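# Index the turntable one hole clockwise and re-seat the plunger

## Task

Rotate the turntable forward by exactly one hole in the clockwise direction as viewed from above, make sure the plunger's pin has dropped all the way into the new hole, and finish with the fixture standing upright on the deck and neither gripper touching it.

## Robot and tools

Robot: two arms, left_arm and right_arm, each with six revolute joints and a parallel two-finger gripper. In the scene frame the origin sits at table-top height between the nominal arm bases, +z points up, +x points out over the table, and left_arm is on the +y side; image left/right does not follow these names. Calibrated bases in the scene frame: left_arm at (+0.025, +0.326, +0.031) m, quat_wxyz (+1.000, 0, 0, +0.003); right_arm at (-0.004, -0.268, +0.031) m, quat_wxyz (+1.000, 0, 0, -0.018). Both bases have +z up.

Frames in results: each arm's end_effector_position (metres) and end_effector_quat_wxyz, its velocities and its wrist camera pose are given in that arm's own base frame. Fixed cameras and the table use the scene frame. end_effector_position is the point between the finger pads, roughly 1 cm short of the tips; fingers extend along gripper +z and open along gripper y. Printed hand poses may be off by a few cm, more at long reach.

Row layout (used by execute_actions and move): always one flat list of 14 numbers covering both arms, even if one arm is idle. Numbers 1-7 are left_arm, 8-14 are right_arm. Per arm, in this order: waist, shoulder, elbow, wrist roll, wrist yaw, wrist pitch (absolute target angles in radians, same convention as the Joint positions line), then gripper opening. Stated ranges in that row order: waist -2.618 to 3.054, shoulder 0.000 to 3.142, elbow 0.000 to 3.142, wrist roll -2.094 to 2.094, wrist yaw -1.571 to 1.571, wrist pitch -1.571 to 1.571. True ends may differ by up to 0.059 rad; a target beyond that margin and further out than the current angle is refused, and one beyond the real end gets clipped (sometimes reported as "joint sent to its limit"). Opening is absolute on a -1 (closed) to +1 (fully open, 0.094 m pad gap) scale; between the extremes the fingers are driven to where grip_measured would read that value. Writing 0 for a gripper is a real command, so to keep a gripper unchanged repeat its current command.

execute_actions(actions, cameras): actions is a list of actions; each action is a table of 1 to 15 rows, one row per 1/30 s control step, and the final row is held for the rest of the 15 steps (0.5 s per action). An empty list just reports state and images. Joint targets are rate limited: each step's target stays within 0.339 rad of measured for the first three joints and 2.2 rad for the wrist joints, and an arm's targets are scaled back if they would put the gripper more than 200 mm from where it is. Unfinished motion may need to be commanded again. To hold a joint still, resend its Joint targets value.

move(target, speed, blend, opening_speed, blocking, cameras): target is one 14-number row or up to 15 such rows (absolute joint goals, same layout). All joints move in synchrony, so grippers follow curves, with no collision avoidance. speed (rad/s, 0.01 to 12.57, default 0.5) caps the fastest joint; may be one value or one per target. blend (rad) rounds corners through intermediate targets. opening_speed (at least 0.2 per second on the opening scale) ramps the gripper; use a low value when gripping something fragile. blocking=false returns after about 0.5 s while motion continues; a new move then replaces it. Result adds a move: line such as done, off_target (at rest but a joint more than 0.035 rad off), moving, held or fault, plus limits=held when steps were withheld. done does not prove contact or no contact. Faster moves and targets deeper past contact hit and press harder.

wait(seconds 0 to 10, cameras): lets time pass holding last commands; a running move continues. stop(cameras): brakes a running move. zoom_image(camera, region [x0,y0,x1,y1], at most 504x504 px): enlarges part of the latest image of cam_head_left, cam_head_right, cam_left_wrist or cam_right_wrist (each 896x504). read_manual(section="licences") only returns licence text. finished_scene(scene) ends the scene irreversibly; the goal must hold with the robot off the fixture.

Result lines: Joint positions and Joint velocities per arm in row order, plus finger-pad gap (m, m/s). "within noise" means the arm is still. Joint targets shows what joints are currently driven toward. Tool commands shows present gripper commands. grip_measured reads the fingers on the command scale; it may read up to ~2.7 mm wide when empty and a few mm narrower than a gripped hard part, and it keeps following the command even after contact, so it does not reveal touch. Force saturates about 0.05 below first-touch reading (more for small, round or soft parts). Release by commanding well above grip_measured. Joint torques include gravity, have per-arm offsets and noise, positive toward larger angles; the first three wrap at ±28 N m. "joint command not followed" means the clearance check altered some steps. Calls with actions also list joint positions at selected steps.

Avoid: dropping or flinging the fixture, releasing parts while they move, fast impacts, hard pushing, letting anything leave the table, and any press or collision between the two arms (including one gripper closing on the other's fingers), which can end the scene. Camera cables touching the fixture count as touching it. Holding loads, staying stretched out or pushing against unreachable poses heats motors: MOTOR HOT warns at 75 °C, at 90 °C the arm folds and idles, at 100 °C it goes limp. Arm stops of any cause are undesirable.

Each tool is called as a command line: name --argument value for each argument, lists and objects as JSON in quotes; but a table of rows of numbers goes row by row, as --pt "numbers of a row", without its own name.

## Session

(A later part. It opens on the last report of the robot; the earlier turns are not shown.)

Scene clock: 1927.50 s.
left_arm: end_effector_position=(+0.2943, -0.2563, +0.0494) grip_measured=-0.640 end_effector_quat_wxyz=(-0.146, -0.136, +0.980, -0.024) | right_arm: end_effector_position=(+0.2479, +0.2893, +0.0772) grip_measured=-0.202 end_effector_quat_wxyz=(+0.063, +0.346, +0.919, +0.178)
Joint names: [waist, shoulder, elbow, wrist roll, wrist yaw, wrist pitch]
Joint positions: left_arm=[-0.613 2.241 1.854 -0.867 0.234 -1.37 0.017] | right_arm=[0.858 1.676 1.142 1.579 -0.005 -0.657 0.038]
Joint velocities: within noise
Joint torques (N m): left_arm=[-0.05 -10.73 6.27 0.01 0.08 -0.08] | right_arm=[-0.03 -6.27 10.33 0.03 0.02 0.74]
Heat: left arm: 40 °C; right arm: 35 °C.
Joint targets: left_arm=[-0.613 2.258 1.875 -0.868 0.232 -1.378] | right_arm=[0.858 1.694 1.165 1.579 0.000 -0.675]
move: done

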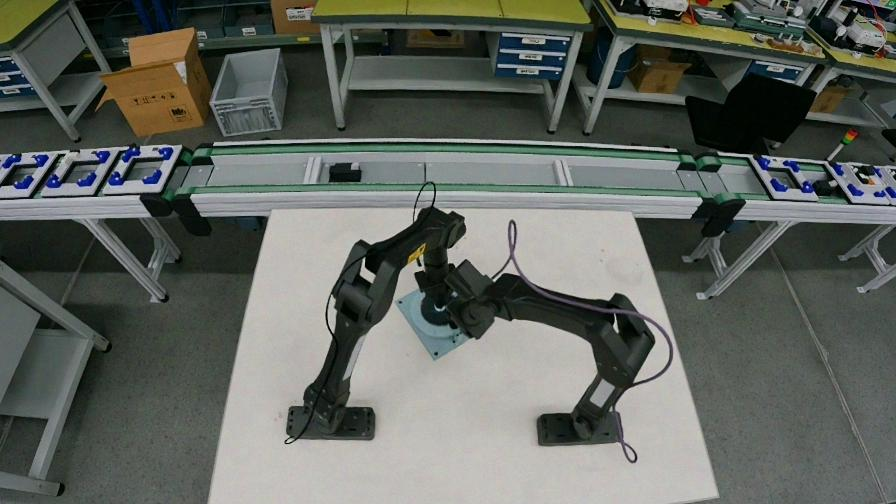

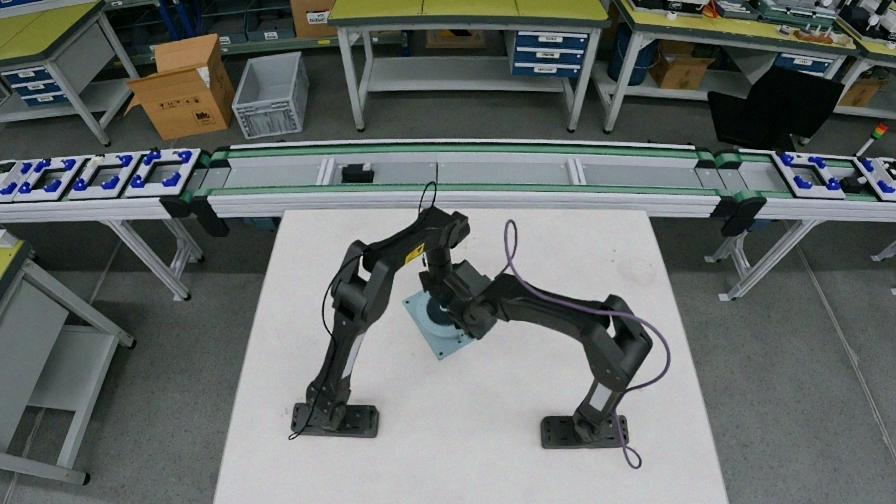

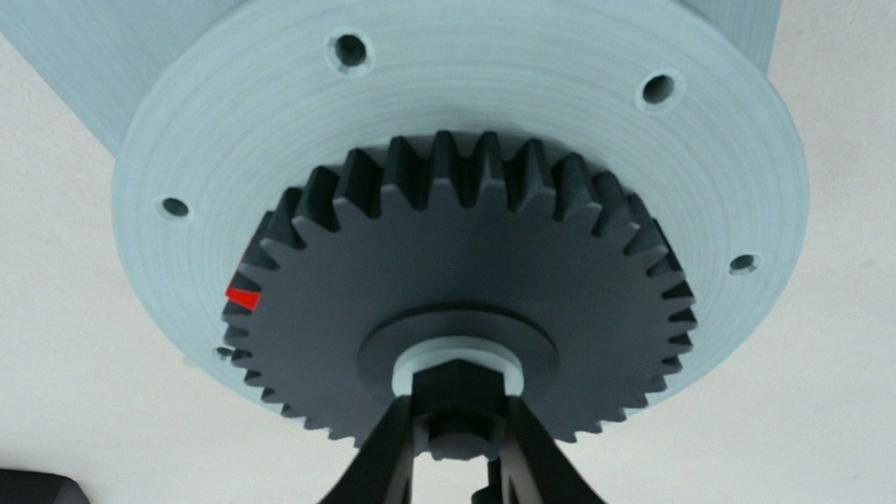

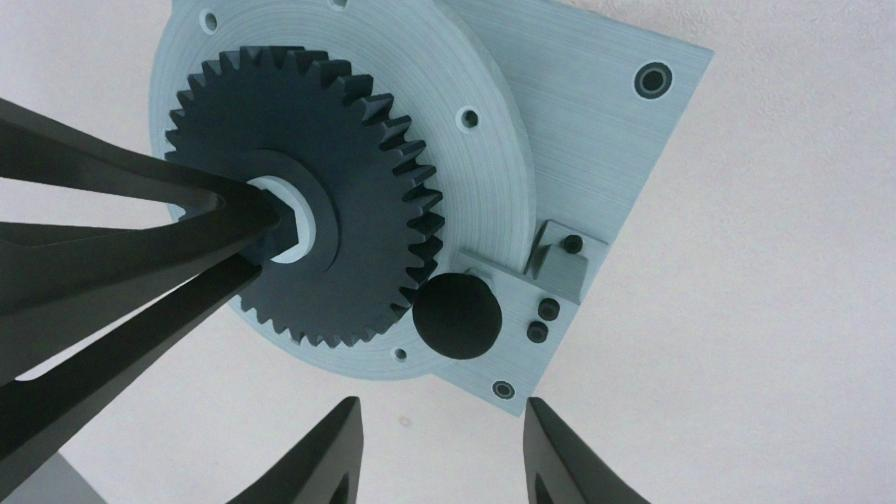

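move --pt "-0.613 2.258 1.875 -0.868 0.232 -1.378 -0.7 0.858 1.80 1.092 1.579 0.0 -0.507 -0.2" --speed '[0.15]' --cameras '["cam_left_wrist", "cam_right_wrist"]'

Scene clock: 1946.47 s.
left_arm: end_effector_position=(+0.2943, -0.2563, +0.0494) grip_measured=-0.640 end_effector_quat_wxyz=(-0.146, -0.136, +0.980, -0.024) | right_arm: end_effector_position=(+0.2578, +0.3007, +0.0393) grip_measured=-0.202 end_effector_quat_wxyz=(+0.063, +0.346, +0.919, +0.178)
Joint names: [waist, shoulder, elbow, wrist roll, wrist yaw, wrist pitch]
Joint positions: left_arm=[-0.613 2.241 1.854 -0.867 0.234 -1.37 0.017] | right_arm=[0.858 1.782 1.105 1.579 -0.005 -0.512 0.038]
Joint velocities: within noise
Joint torques (N m): left_arm=[-0.03 -10.76 6.24 0.01 0.09 -0.07] | right_arm=[-0.06 -7.01 6.6 0.04 0.02 0.94]
Heat: left arm: 40 °C; right arm: 35 °C.
Joint targets: left_arm=[-0.613 2.258 1.875 -0.868 0.232 -1.378] | right_arm=[0.858 1.800 1.092 1.579 0.000 -0.507]
move: done
Images, in order (width x height): cam_left_wrist 896x504, cam_right_wrist 896x504.

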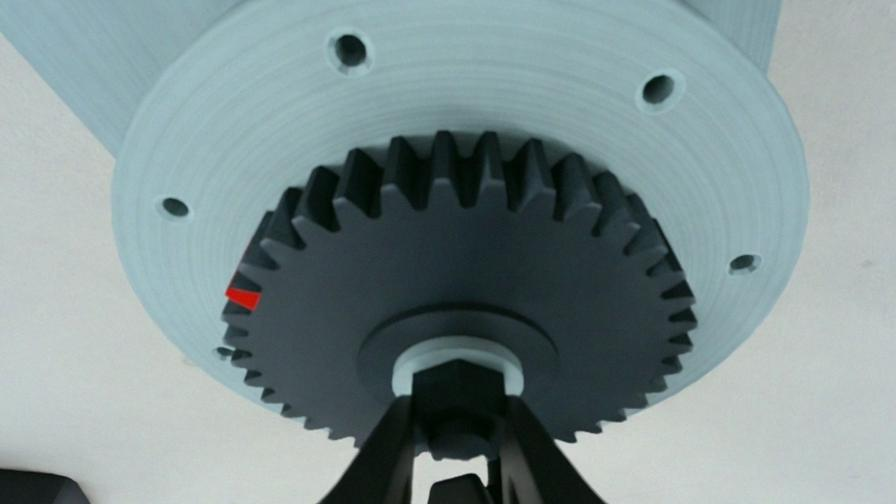

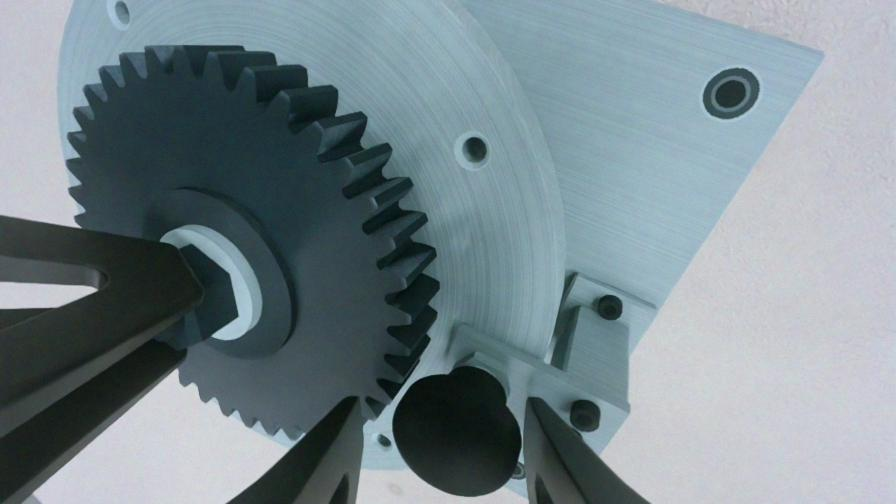

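move --pt "-0.613 2.258 1.875 -0.868 0.232 -1.378 -0.7 0.858 1.80 1.092 1.579 0.0 -0.541 -0.21" --pt "-0.613 2.258 1.875 -0.868 0.232 -1.378 -0.7 0.858 1.80 1.092 1.579 0.0 -0.541 -0.7" --speed '[0.15, 0.15]' --opening_speed 0.4 --cameras '["cam_left_wrist", "cam_right_wrist"]'

Scene clock: 1958.67 s.
left_arm: end_effector_position=(+0.2943, -0.2563, +0.0494) grip_measured=-0.640 end_effector_quat_wxyz=(-0.146, -0.136, +0.980, -0.024) | right_arm: end_effector_position=(+0.2561, +0.2987, +0.0382) grip_measured=-0.508 end_effector_quat_wxyz=(+0.061, +0.346, +0.920, +0.173)
Joint names: [waist, shoulder, elbow, wrist roll, wrist yaw, wrist pitch]
Joint positions: left_arm=[-0.613 2.241 1.854 -0.867 0.234 -1.37 0.017] | right_arm=[0.858 1.782 1.105 1.579 -0.005 -0.524 0.023]
Joint velocities: within noise
Joint torques (N m): left_arm=[-0.03 -10.76 6.28 0.01 0.09 -0.08] | right_arm=[-0.06 -6.91 6.63 0.02 0.03 0.71]
Heat: left arm: 40 °C; right arm: 35 °C.
Joint targets: left_arm=[-0.613 2.258 1.875 -0.868 0.232 -1.378] | right_arm=[0.858 1.800 1.092 1.579 0.000 -0.541]
move: done
Images, in order (width x height): cam_left_wrist 896x504, cam_right_wrist 896x504.

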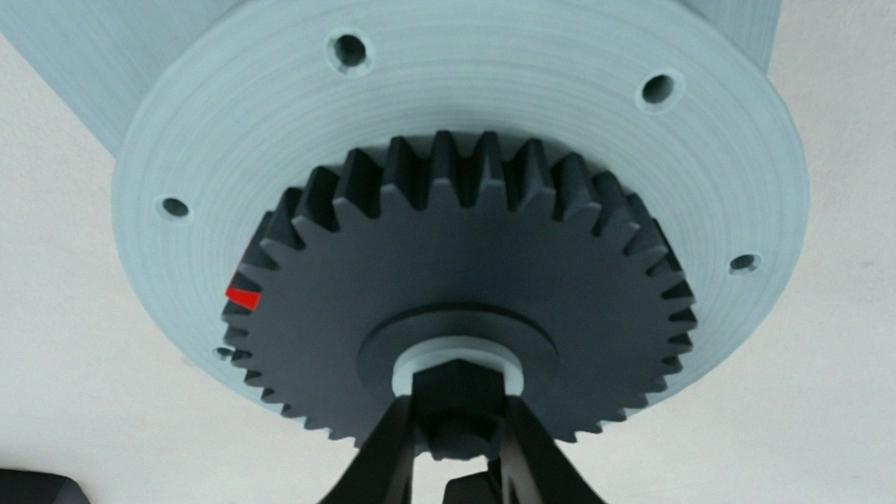

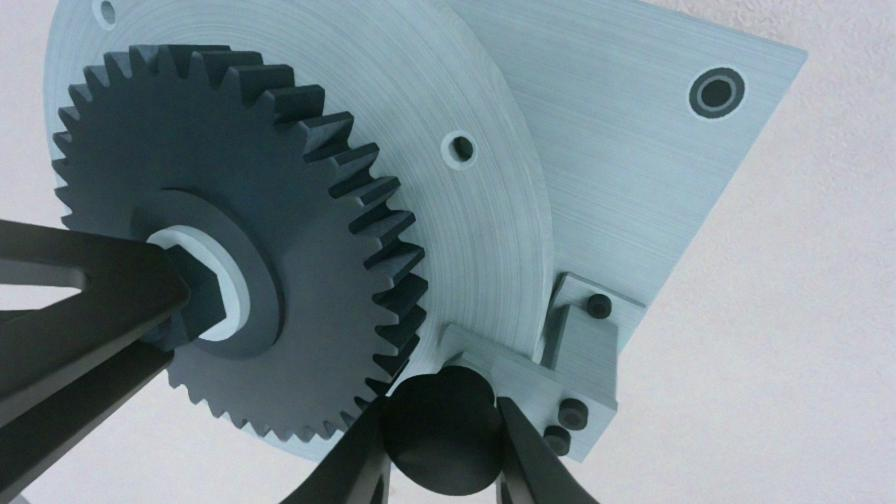

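move --pt "-0.613 2.258 1.875 -0.868 0.232 -1.378 -0.7 0.858 1.725 1.155 1.579 0.0 -0.53 -0.8" --speed '[0.1]' --cameras '["cam_left_wrist", "cam_right_wrist"]'

Scene clock: 1972.03 s.
left_arm: end_effector_position=(+0.2943, -0.2563, +0.0494) grip_measured=-0.640 end_effector_quat_wxyz=(-0.146, -0.136, +0.980, -0.024) | right_arm: end_effector_position=(+0.2566, +0.2994, +0.0393) grip_measured=-0.508 end_effector_quat_wxyz=(+0.062, +0.346, +0.920, +0.174)
Joint names: [waist, shoulder, elbow, wrist roll, wrist yaw, wrist pitch]
Joint positions: left_arm=[-0.613 2.241 1.854 -0.867 0.234 -1.37 0.017] | right_arm=[0.858 1.782 1.109 1.579 -0.005 -0.527 0.023]
Joint velocities: within noise
Joint torques (N m): left_arm=[-0.03 -10.77 6.23 0.01 0.1 -0.08] | right_arm=[-0.06 -12.86 12.26 0.02 0.03 0.83]
Heat: left arm: 40 °C; right arm: 35 °C.
Joint targets: left_arm=[-0.613 2.258 1.875 -0.868 0.232 -1.378] | right_arm=[0.858 1.725 1.155 1.579 0.000 -0.530]
move: off_target (right_arm); right_arm: the shoulder is farthest, 0.057 rad from its target
Images, in order (width x height): cam_left_wrist 896x504, cam_right_wrist 896x504.

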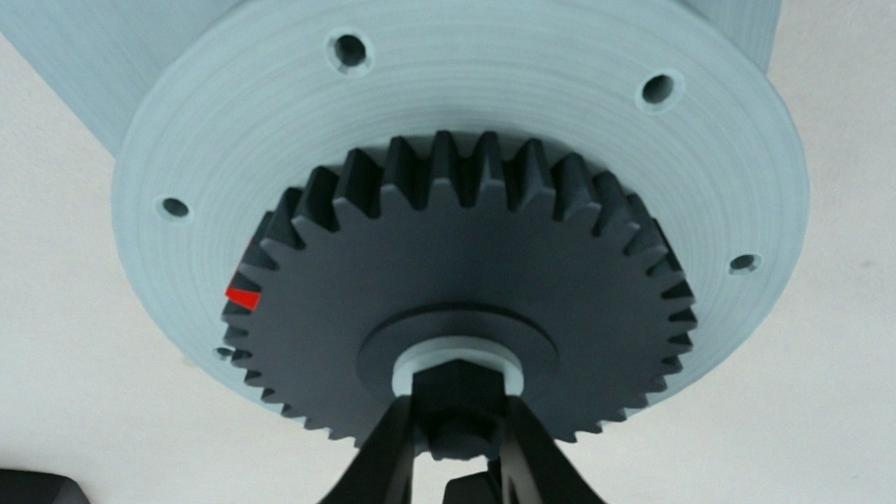

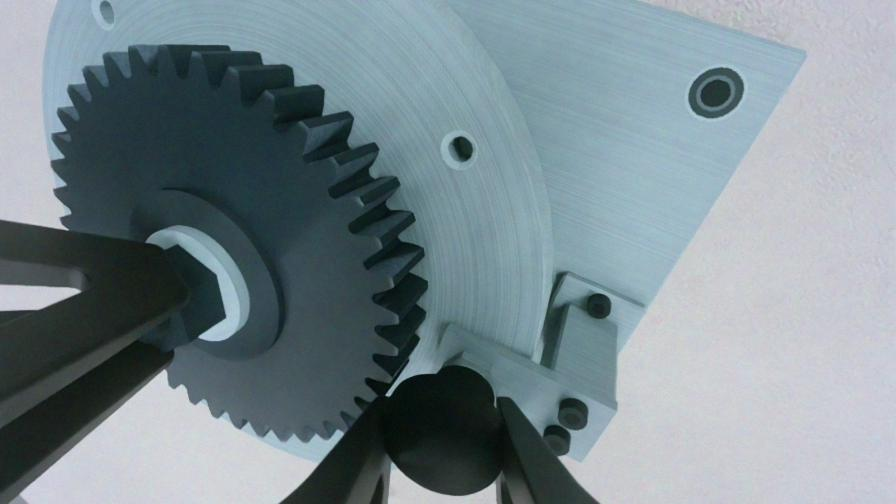

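move --pt "-0.613 2.258 1.875 -0.868 0.232 -1.378 -0.7 0.858 1.69 1.19 1.579 0.0 -0.54 -0.8" --speed '[0.1]' --cameras '["cam_left_wrist", "cam_right_wrist"]'

Scene clock: 1977.97 s.
left_arm: end_effector_position=(+0.2943, -0.2563, +0.0494) grip_measured=-0.640 end_effector_quat_wxyz=(-0.146, -0.136, +0.980, -0.024) | right_arm: end_effector_position=(+0.2569, +0.2997, +0.0414) grip_measured=-0.508 end_effector_quat_wxyz=(+0.061, +0.346, +0.920, +0.173)
Joint names: [waist, shoulder, elbow, wrist roll, wrist yaw, wrist pitch]
Joint positions: left_arm=[-0.613 2.241 1.854 -0.867 0.234 -1.37 0.017] | right_arm=[0.858 1.782 1.119 1.579 -0.005 -0.539 0.023]
Joint velocities: within noise
Joint torques (N m): left_arm=[-0.06 -10.76 6.24 0 0.1 -0.07] | right_arm=[-0.02 -15.76 14.8 0.03 0.03 0.84]
Heat: left arm: 40 °C; right arm: 36 °C.
Joint targets: left_arm=[-0.613 2.258 1.875 -0.868 0.232 -1.378] | right_arm=[0.858 1.690 1.190 1.579 0.000 -0.540]
move: off_target (right_arm); right_arm: the shoulder is farthest, 0.092 rad from its target
Images, in order (width x height): cam_left_wrist 896x504, cam_right_wrist 896x504.

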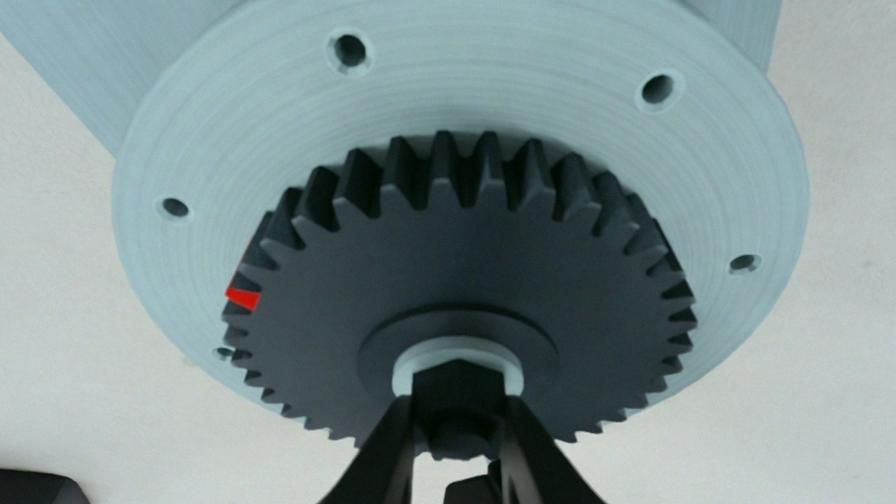

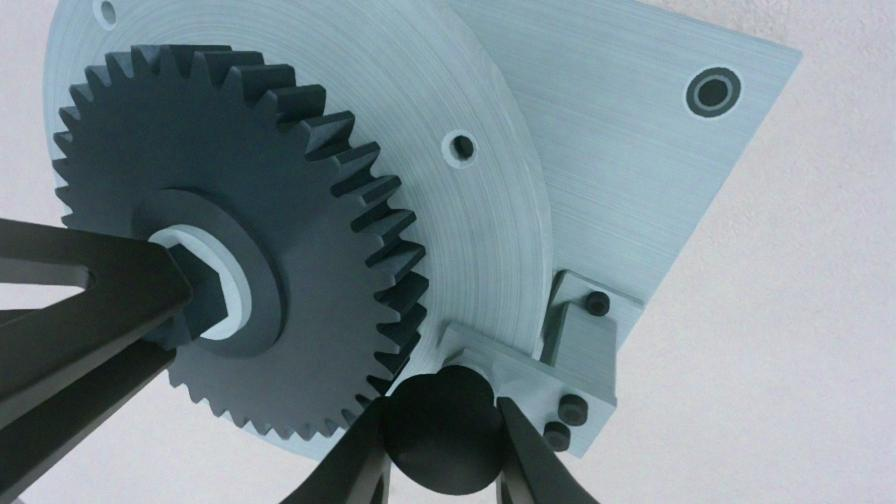

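move --pt "-0.613 2.258 1.875 -0.868 0.232 -1.378 -0.7 0.858 1.655 1.23 1.579 0.0 -0.555 -0.8" --speed '[0.1]' --cameras '["cam_left_wrist", "cam_right_wrist"]'

Scene clock: 1984.47 s.
left_arm: end_effector_position=(+0.2943, -0.2563, +0.0494) grip_measured=-0.640 end_effector_quat_wxyz=(-0.146, -0.136, +0.980, -0.024) | right_arm: end_effector_position=(+0.2572, +0.3000, +0.0455) grip_measured=-0.508 end_effector_quat_wxyz=(+0.060, +0.347, +0.921, +0.169)
Joint names: [waist, shoulder, elbow, wrist roll, wrist yaw, wrist pitch]
Joint positions: left_arm=[-0.613 2.241 1.854 -0.867 0.234 -1.37 0.017] | right_arm=[0.858 1.782 1.139 1.579 -0.005 -0.567 0.023]
Joint velocities: within noise
Joint torques (N m): left_arm=[-0.06 -10.73 6.27 0.02 0.1 -0.07] | right_arm=[-0.08 -18.63 16.77 0.04 0.02 0.95]
Heat: left arm: 40 °C; right arm: 39 °C.
Joint targets: left_arm=[-0.613 2.258 1.875 -0.868 0.232 -1.378] | right_arm=[0.858 1.655 1.230 1.579 0.000 -0.555]
move: off_target (right_arm); right_arm: the shoulder is farthest, 0.127 rad from its target
Images, in order (width x height): cam_left_wrist 896x504, cam_right_wrist 896x504.

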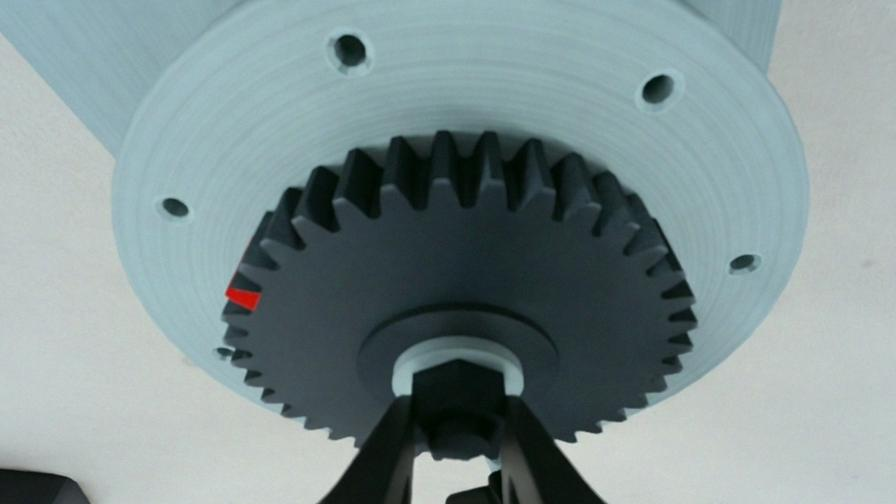

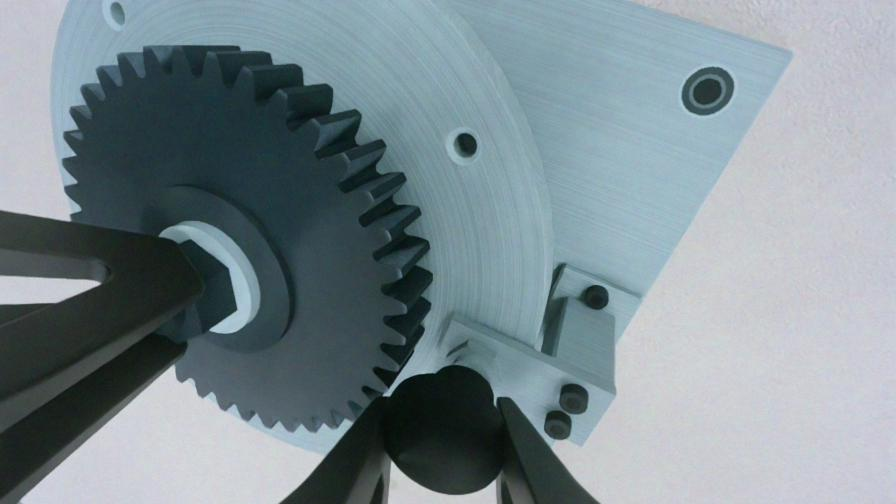

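move --pt "-0.613 2.258 1.875 -0.868 0.232 -1.378 -0.7 0.858 1.625 1.265 1.579 0.0 -0.585 -0.8" --speed '[0.1]' --cameras '["cam_left_wrist", "cam_right_wrist"]'

Scene clock: 1994.13 s.
left_arm: end_effector_position=(+0.2938, -0.2571, +0.0496) grip_measured=-0.640 end_effector_quat_wxyz=(-0.148, -0.136, +0.979, -0.025) | right_arm: end_effector_position=(+0.2542, +0.2966, +0.0474) grip_measured=-0.508 end_effector_quat_wxyz=(+0.055, +0.348, +0.923, +0.157)
Joint names: [waist, shoulder, elbow, wrist roll, wrist yaw, wrist pitch]
Joint positions: left_arm=[-0.613 2.241 1.854 -0.867 0.239 -1.37 0.017] | right_arm=[0.858 1.782 1.157 1.579 -0.005 -0.611 0.023]
Joint velocities: within noise
Joint torques (N m): left_arm=[-0.01 -10.73 6.26 0.01 0.04 -0.08] | right_arm=[-0.03 -21.07 18.51 0.02 0.02 1.04]
Heat: left arm: 40 °C; right arm: 44 °C.
Joint targets: left_arm=[-0.613 2.258 1.875 -0.868 0.232 -1.378] | right_arm=[0.858 1.625 1.265 1.579 0.000 -0.585]
move: off_target (right_arm); right_arm: the shoulder is farthest, 0.157 rad from its target
Images, in order (width x height): cam_left_wrist 896x504, cam_right_wrist 896x504.

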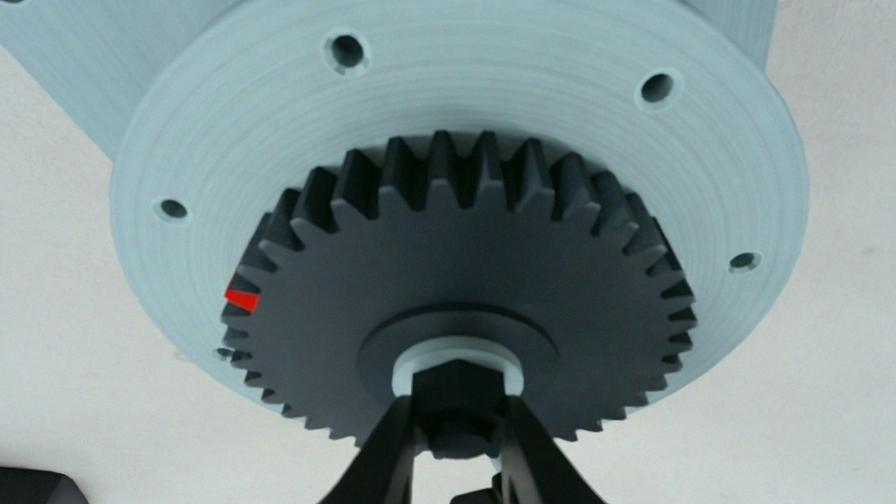

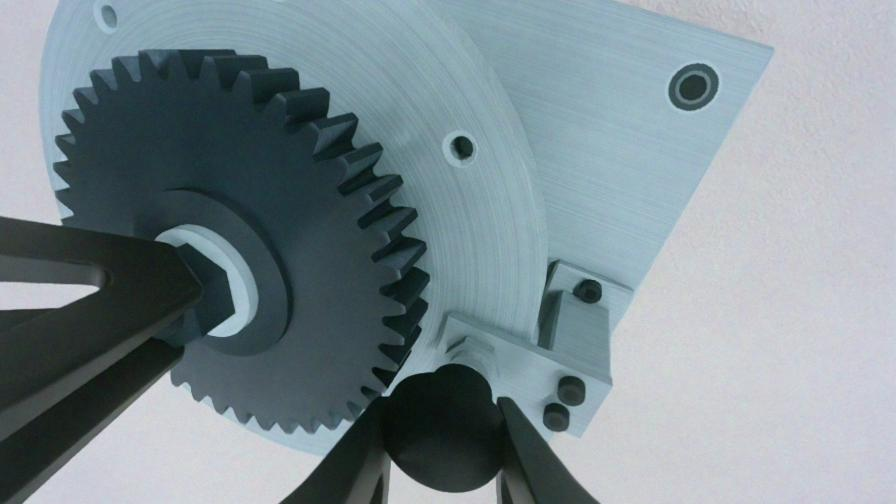

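zoom_image --camera "cam_left_wrist" --region '[420, 404, 580, 504]'

zoom_image --camera "cam_right_wrist" --region '[350, 280, 630, 504]'

Scaled by 3.150 from the camera's 896x504 image, which has a finer 1280x720 frame.

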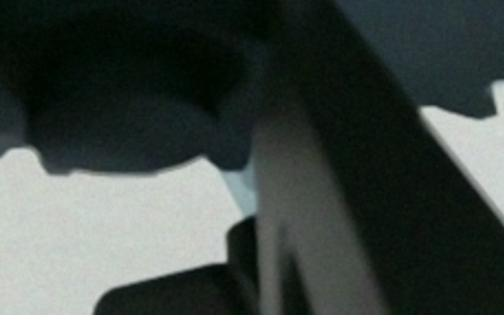

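Scaled by 1.800 from the camera's 896x504 image, which has a finer 1280x720 frame.

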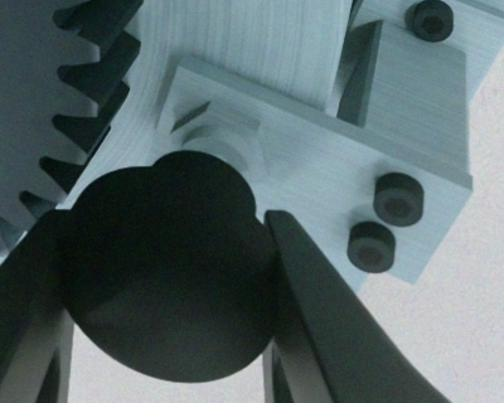

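move --pt "-0.613 2.258 1.875 -0.77 0.232 -1.378 -0.75 0.858 1.625 1.265 1.579 0.0 -0.585 -0.8" --speed '[0.1]' --cameras '["cam_left_wrist", "cam_right_wrist"]'

Scene clock: 2024.47 s.
left_arm: end_effector_position=(+0.2937, -0.2572, +0.0497) grip_measured=-0.640 end_effector_quat_wxyz=(-0.147, -0.099, +0.984, -0.031) | right_arm: end_effector_position=(+0.2542, +0.2966, +0.0474) grip_measured=-0.508 end_effector_quat_wxyz=(+0.055, +0.348, +0.923, +0.157)
Joint names: [waist, shoulder, elbow, wrist roll, wrist yaw, wrist pitch]
Joint positions: left_arm=[-0.613 2.241 1.854 -0.791 0.239 -1.37 0.017] | right_arm=[0.858 1.782 1.157 1.579 -0.005 -0.612 0.023]
Joint velocities: within noise
Joint torques (N m): left_arm=[-0.02 -10.76 6.26 0.24 0.06 -0.09] | right_arm=[-0.02 -21.04 18.48 0.02 0.02 1.03]
Heat: left arm: 40 °C; right arm: 55 °C.
Joint targets: left_arm=[-0.613 2.258 1.875 -0.770 0.232 -1.378] | right_arm=[0.858 1.625 1.265 1.579 0.000 -0.585]
move: off_target (right_arm); right_arm: the shoulder is farthest, 0.157 rad from its target
Images, in order (width x height): cam_left_wrist 896x504, cam_right_wrist 896x504.

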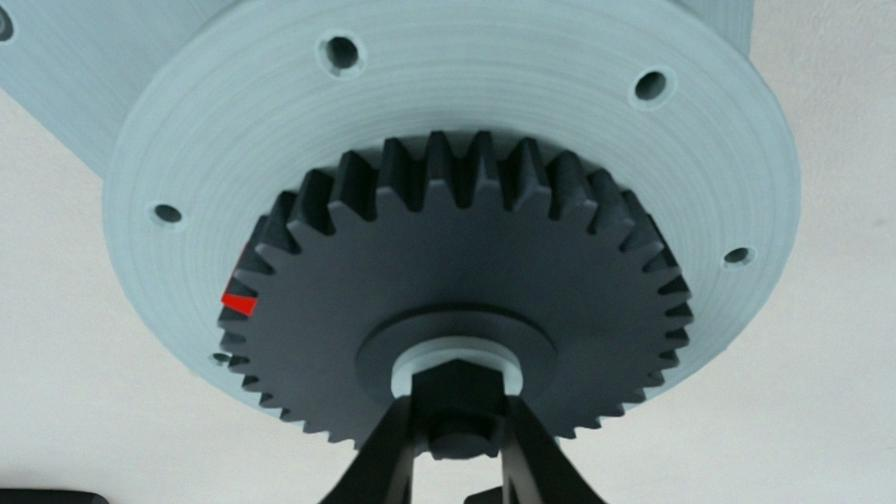

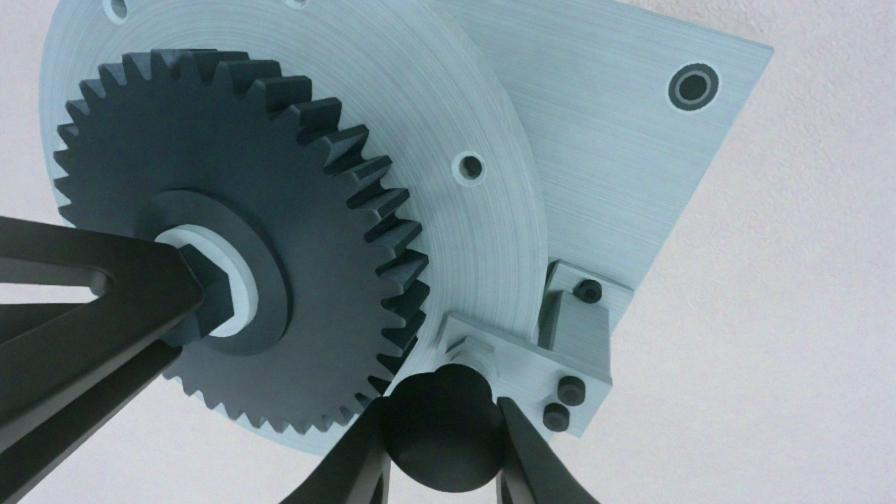

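move --pt "-0.613 2.258 1.875 -0.58 0.232 -1.378 -0.75 0.858 1.625 1.265 1.579 0.0 -0.585 -0.8" --speed '[0.3]' --cameras '["cam_left_wrist", "cam_right_wrist"]'

Scene clock: 2035.87 s.
left_arm: end_effector_position=(+0.2937, -0.2572, +0.0497) grip_measured=-0.643 end_effector_quat_wxyz=(-0.144, -0.005, +0.989, -0.045) | right_arm: end_effector_position=(+0.2542, +0.2966, +0.0474) grip_measured=-0.508 end_effector_quat_wxyz=(+0.055, +0.348, +0.923, +0.157)
Joint names: [waist, shoulder, elbow, wrist roll, wrist yaw, wrist pitch]
Joint positions: left_arm=[-0.613 2.241 1.854 -0.6 0.239 -1.37 0.017] | right_arm=[0.858 1.782 1.157 1.579 -0.005 -0.612 0.023]
Joint velocities: within noise
Joint torques (N m): left_arm=[-0.02 -10.76 6.27 0.28 0.05 -0.09] | right_arm=[-0.06 -21.04 18.51 0.02 0.03 1.05]
Heat: left arm: 40 °C; right arm: 57 °C.
Joint targets: left_arm=[-0.613 2.258 1.875 -0.580 0.232 -1.378] | right_arm=[0.858 1.625 1.265 1.579 0.000 -0.585]
move: off_target (right_arm); right_arm: the shoulder is farthest, 0.157 rad from its target
Images, in order (width x height): cam_left_wrist 896x504, cam_right_wrist 896x504.

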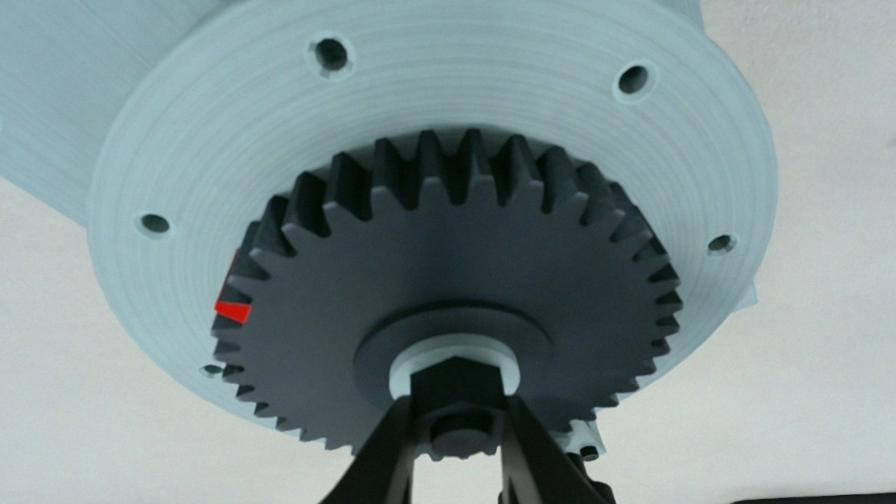

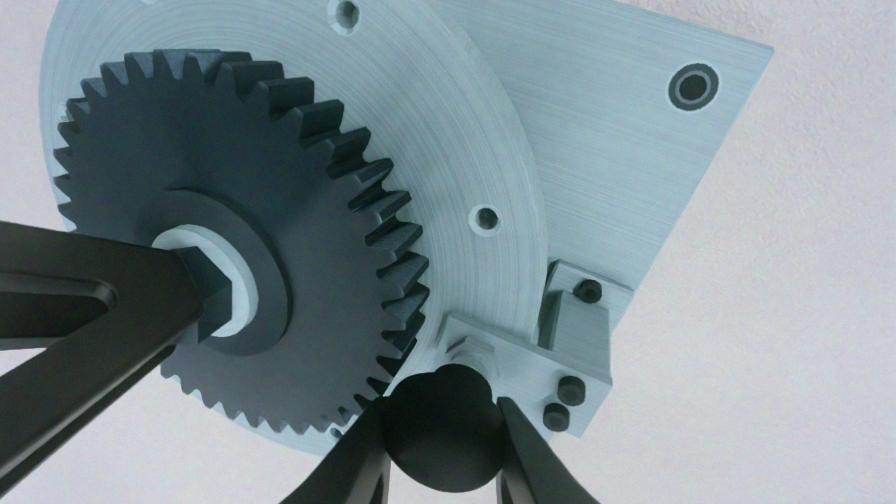

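move --pt "-0.613 2.258 1.875 -0.58 0.232 -1.378 -0.75 0.858 1.76 1.13 1.579 0.0 -0.56 -0.7" --speed '[0.15]' --cameras '["cam_right_wrist"]'

Scene clock: 2044.83 s.
left_arm: end_effector_position=(+0.2937, -0.2572, +0.0497) grip_measured=-0.643 end_effector_quat_wxyz=(-0.144, -0.004, +0.989, -0.045) | right_arm: end_effector_position=(+0.2531, +0.2953, +0.0426) grip_measured=-0.508 end_effector_quat_wxyz=(+0.056, +0.347, +0.923, +0.158)
Joint names: [waist, shoulder, elbow, wrist roll, wrist yaw, wrist pitch]
Joint positions: left_arm=[-0.613 2.241 1.854 -0.599 0.239 -1.37 0.017] | right_arm=[0.858 1.782 1.136 1.579 -0.005 -0.589 0.023]
Joint velocities: within noise
Joint torques (N m): left_arm=[-0.03 -10.76 6.24 0.22 0.04 -0.07] | right_arm=[-0.03 -10.03 7.17 0.01 0.01 1.06]
Heat: left arm: 40 °C; right arm: 58 °C.
Joint targets: left_arm=[-0.613 2.258 1.875 -0.580 0.232 -1.378] | right_arm=[0.858 1.760 1.130 1.579 0.000 -0.560]
move: done
Images, in order (width x height): cam_right_wrist 896x504.

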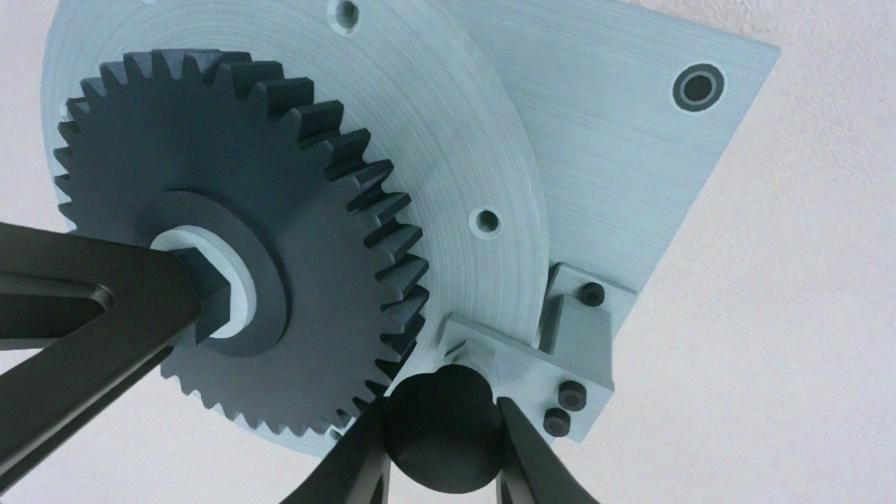

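move --pt "-0.613 2.258 1.875 -0.58 0.232 -1.378 -0.75 0.858 1.78 1.125 1.579 0.0 -0.57 -0.6" --pt "-0.613 2.258 1.875 -0.58 0.232 -1.378 -0.75 0.858 1.78 1.125 1.579 0.0 -0.57 -0.2" --pt "-0.613 2.258 1.875 -0.58 0.232 -1.378 -0.75 0.858 1.66 1.16 1.579 0.0 -0.69 -0.2" --speed '[0.15, 0.15, 0.2]' --opening_speed 0.5 --cameras '["cam_left_wrist", "cam_right_wrist"]'

Scene clock: 2059.10 s.
left_arm: end_effector_position=(+0.2937, -0.2572, +0.0497) grip_measured=-0.643 end_effector_quat_wxyz=(-0.144, -0.004, +0.989, -0.045) | right_arm: end_effector_position=(+0.2442, +0.2850, +0.0704) grip_measured=-0.202 end_effector_quat_wxyz=(+0.058, +0.347, +0.922, +0.163)
Joint names: [waist, shoulder, elbow, wrist roll, wrist yaw, wrist pitch]
Joint positions: left_arm=[-0.613 2.241 1.854 -0.599 0.239 -1.37 0.017] | right_arm=[0.858 1.686 1.136 1.579 -0.005 -0.672 0.038]
Joint velocities: within noise
Joint torques (N m): left_arm=[-0.03 -10.78 6.27 0.22 0.05 -0.08] | right_arm=[-0.02 -9.63 10.41 0.03 0.03 0.68]
Heat: left arm: 40 °C; right arm: 50 °C.
Joint targets: left_arm=[-0.613 2.258 1.875 -0.580 0.232 -1.378] | right_arm=[0.858 1.660 1.160 1.579 0.000 -0.690]
move: done
Images, in order (width x height): cam_left_wrist 896x504, cam_right_wrist 896x504.

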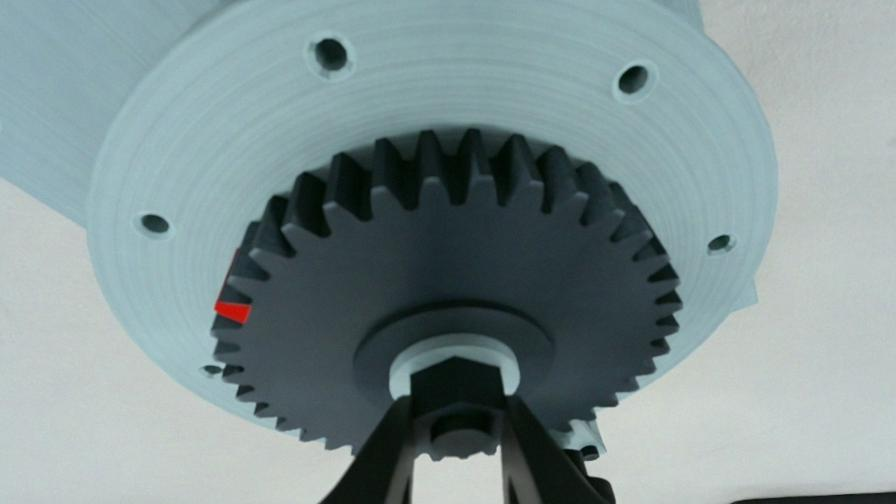

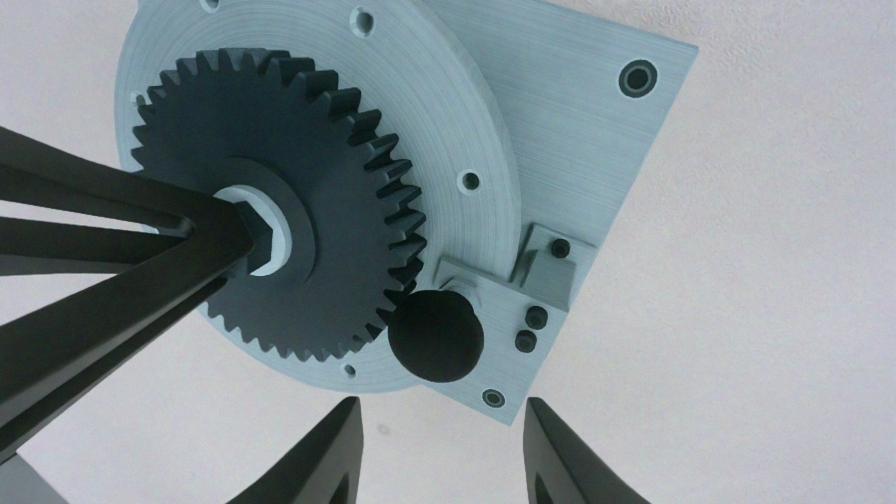

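move --pt "-0.613 2.258 1.875 -0.58 0.232 -1.378 -0.75 0.7 1.34 0.74 1.579 0.0 -0.30 -0.2" --pt "-0.727 2.050 1.590 -0.30 -0.005 -1.088 -0.75 0.4 1.34 0.74 1.579 0.0 -0.30 -0.2" --speed '[0.4, 0.25]'

Scene clock: 2083.47 s.
left_arm: end_effector_position=(+0.2906, -0.2601, +0.0491) grip_measured=-0.643 end_effector_quat_wxyz=(-0.011, +0.188, +0.982, -0.013) | right_arm: end_effector_position=(+0.3221, +0.1404, +0.0877) grip_measured=-0.202 end_effector_quat_wxyz=(+0.174, +0.523, +0.789, +0.270)
Joint names: [waist, shoulder, elbow, wrist roll, wrist yaw, wrist pitch]
Joint positions: left_arm=[-0.717 2.066 1.612 -0.34 0.033 -1.124 0.017] | right_arm=[0.406 1.363 0.75 1.579 -0.005 -0.305 0.038]
Joint velocities: within noise
Joint torques (N m): left_arm=[-0.8 -12.63 3.17 0.45 -0.35 0.83] | right_arm=[-0.65 -6.65 7.49 0.02 0.03 1.31]
Heat: left arm: 40 °C; right arm: 43 °C.
Joint targets: left_arm=[-0.727 2.050 1.590 -0.300 -0.005 -1.088] | right_arm=[0.400 1.340 0.740 1.579 0.000 -0.300]
move: off_target (left_arm); left_arm: the wrist roll is farthest, 0.040 rad from its target

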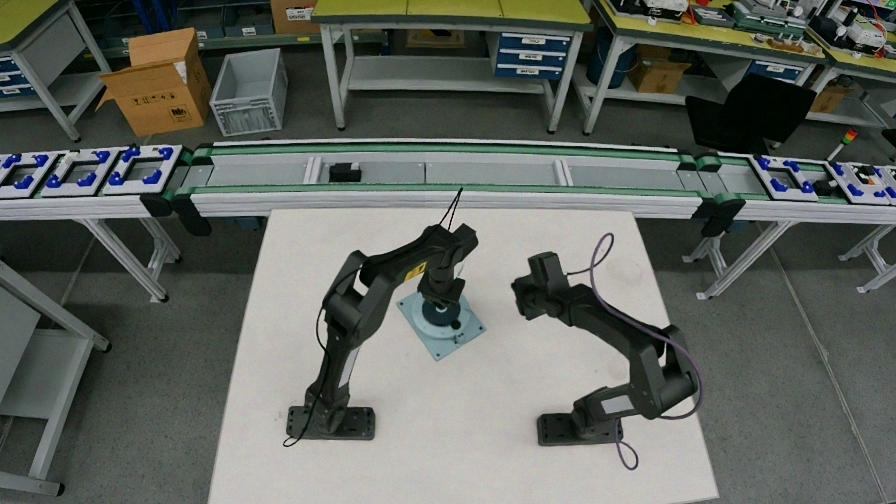

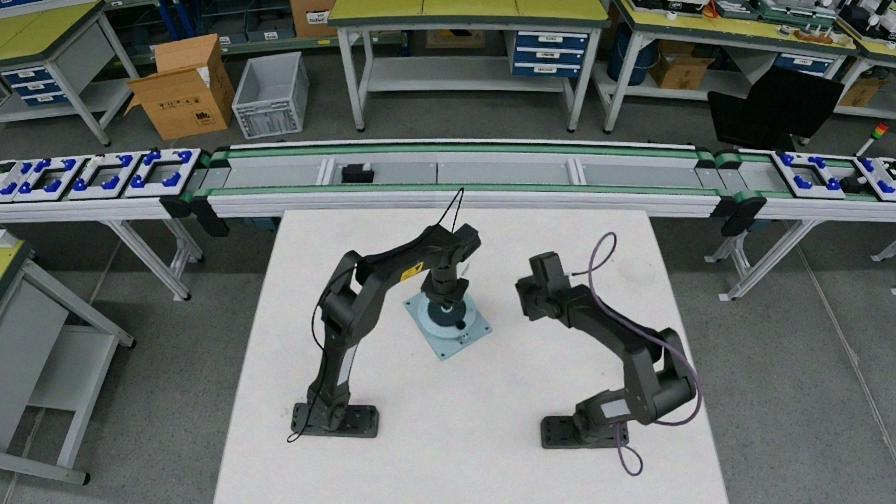

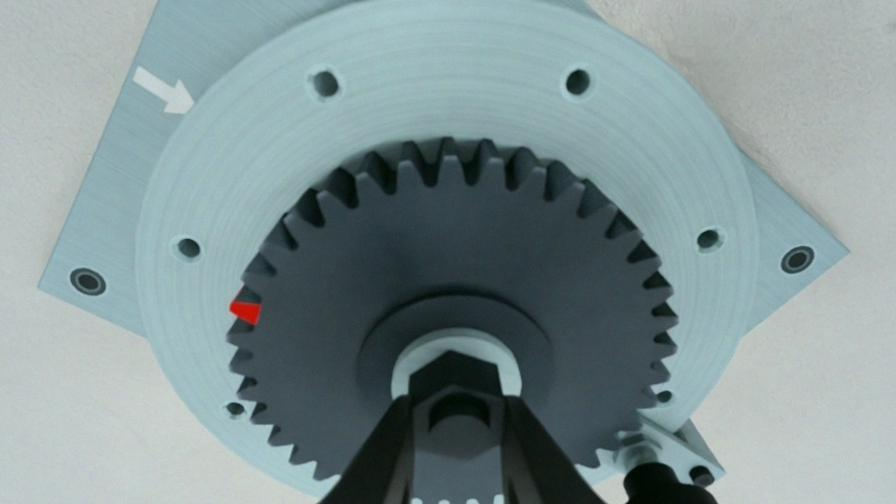

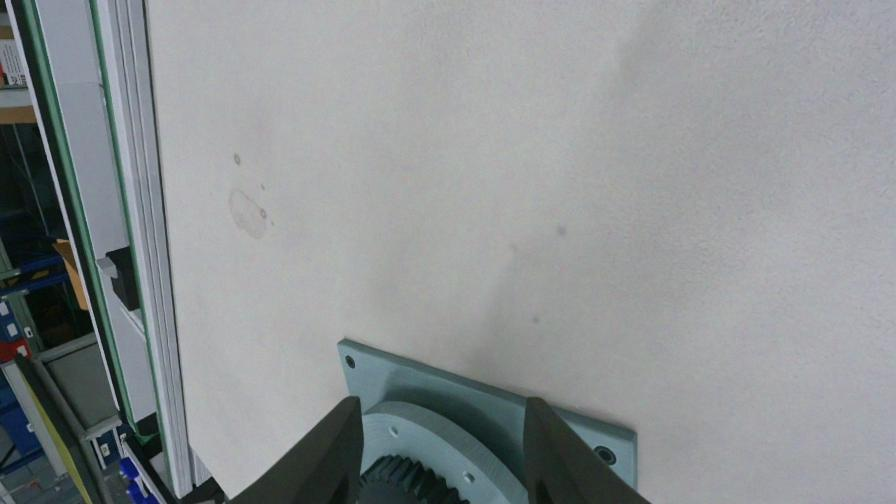

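move --pt "-0.727 2.050 1.590 -0.19 -0.005 -1.088 -0.75 0.4 1.34 0.74 1.579 0.0 -0.30 -0.2" --speed '[0.15]' --cameras '["cam_left_wrist"]'

zoom_image --camera "cam_left_wrist" --region '[560, 380, 784, 504]'

Scene clock: 2094.40 s.
left_arm: end_effector_position=(+0.2908, -0.2601, +0.0491) grip_measured=-0.643 end_effector_quat_wxyz=(-0.010, +0.241, +0.970, -0.012) | right_arm: end_effector_position=(+0.3221, +0.1404, +0.0877) grip_measured=-0.202 end_effector_quat_wxyz=(+0.174, +0.523, +0.789, +0.270)
Joint names: [waist, shoulder, elbow, wrist roll, wrist yaw, wrist pitch]
Joint positions: left_arm=[-0.719 2.066 1.612 -0.231 0.03 -1.124 0.017] | right_arm=[0.406 1.363 0.75 1.579 -0.005 -0.305 0.038]
Joint velocities: within noise
Joint torques (N m): left_arm=[-0.73 -12.67 3.17 0.47 -0.32 0.82] | right_arm=[-0.64 -6.63 7.5 0.02 0.05 1.32]
Heat: left arm: 40 °C; right arm: 41 °C.
Joint targets: left_arm=[-0.727 2.050 1.590 -0.190 -0.005 -1.088] | right_arm=[0.400 1.340 0.740 1.579 0.000 -0.300]
move: off_target (left_arm); left_arm: the wrist roll is farthest, 0.041 rad from its target
Images, in order (width x height): cam_left_wrist 896x504.

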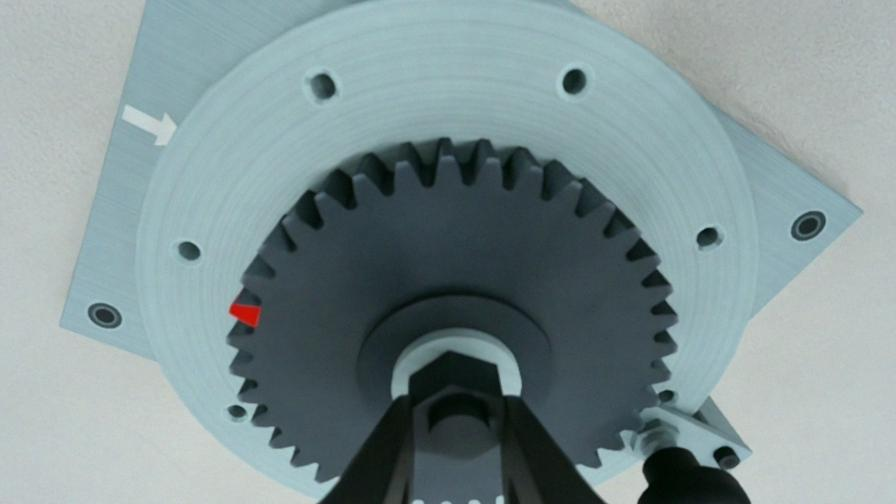

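Scaled by 2.250 from the camera's 896x504 image, which has a finer 1280x720 frame.

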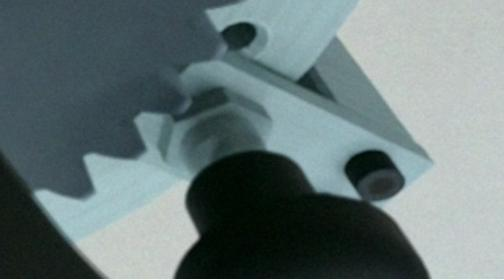

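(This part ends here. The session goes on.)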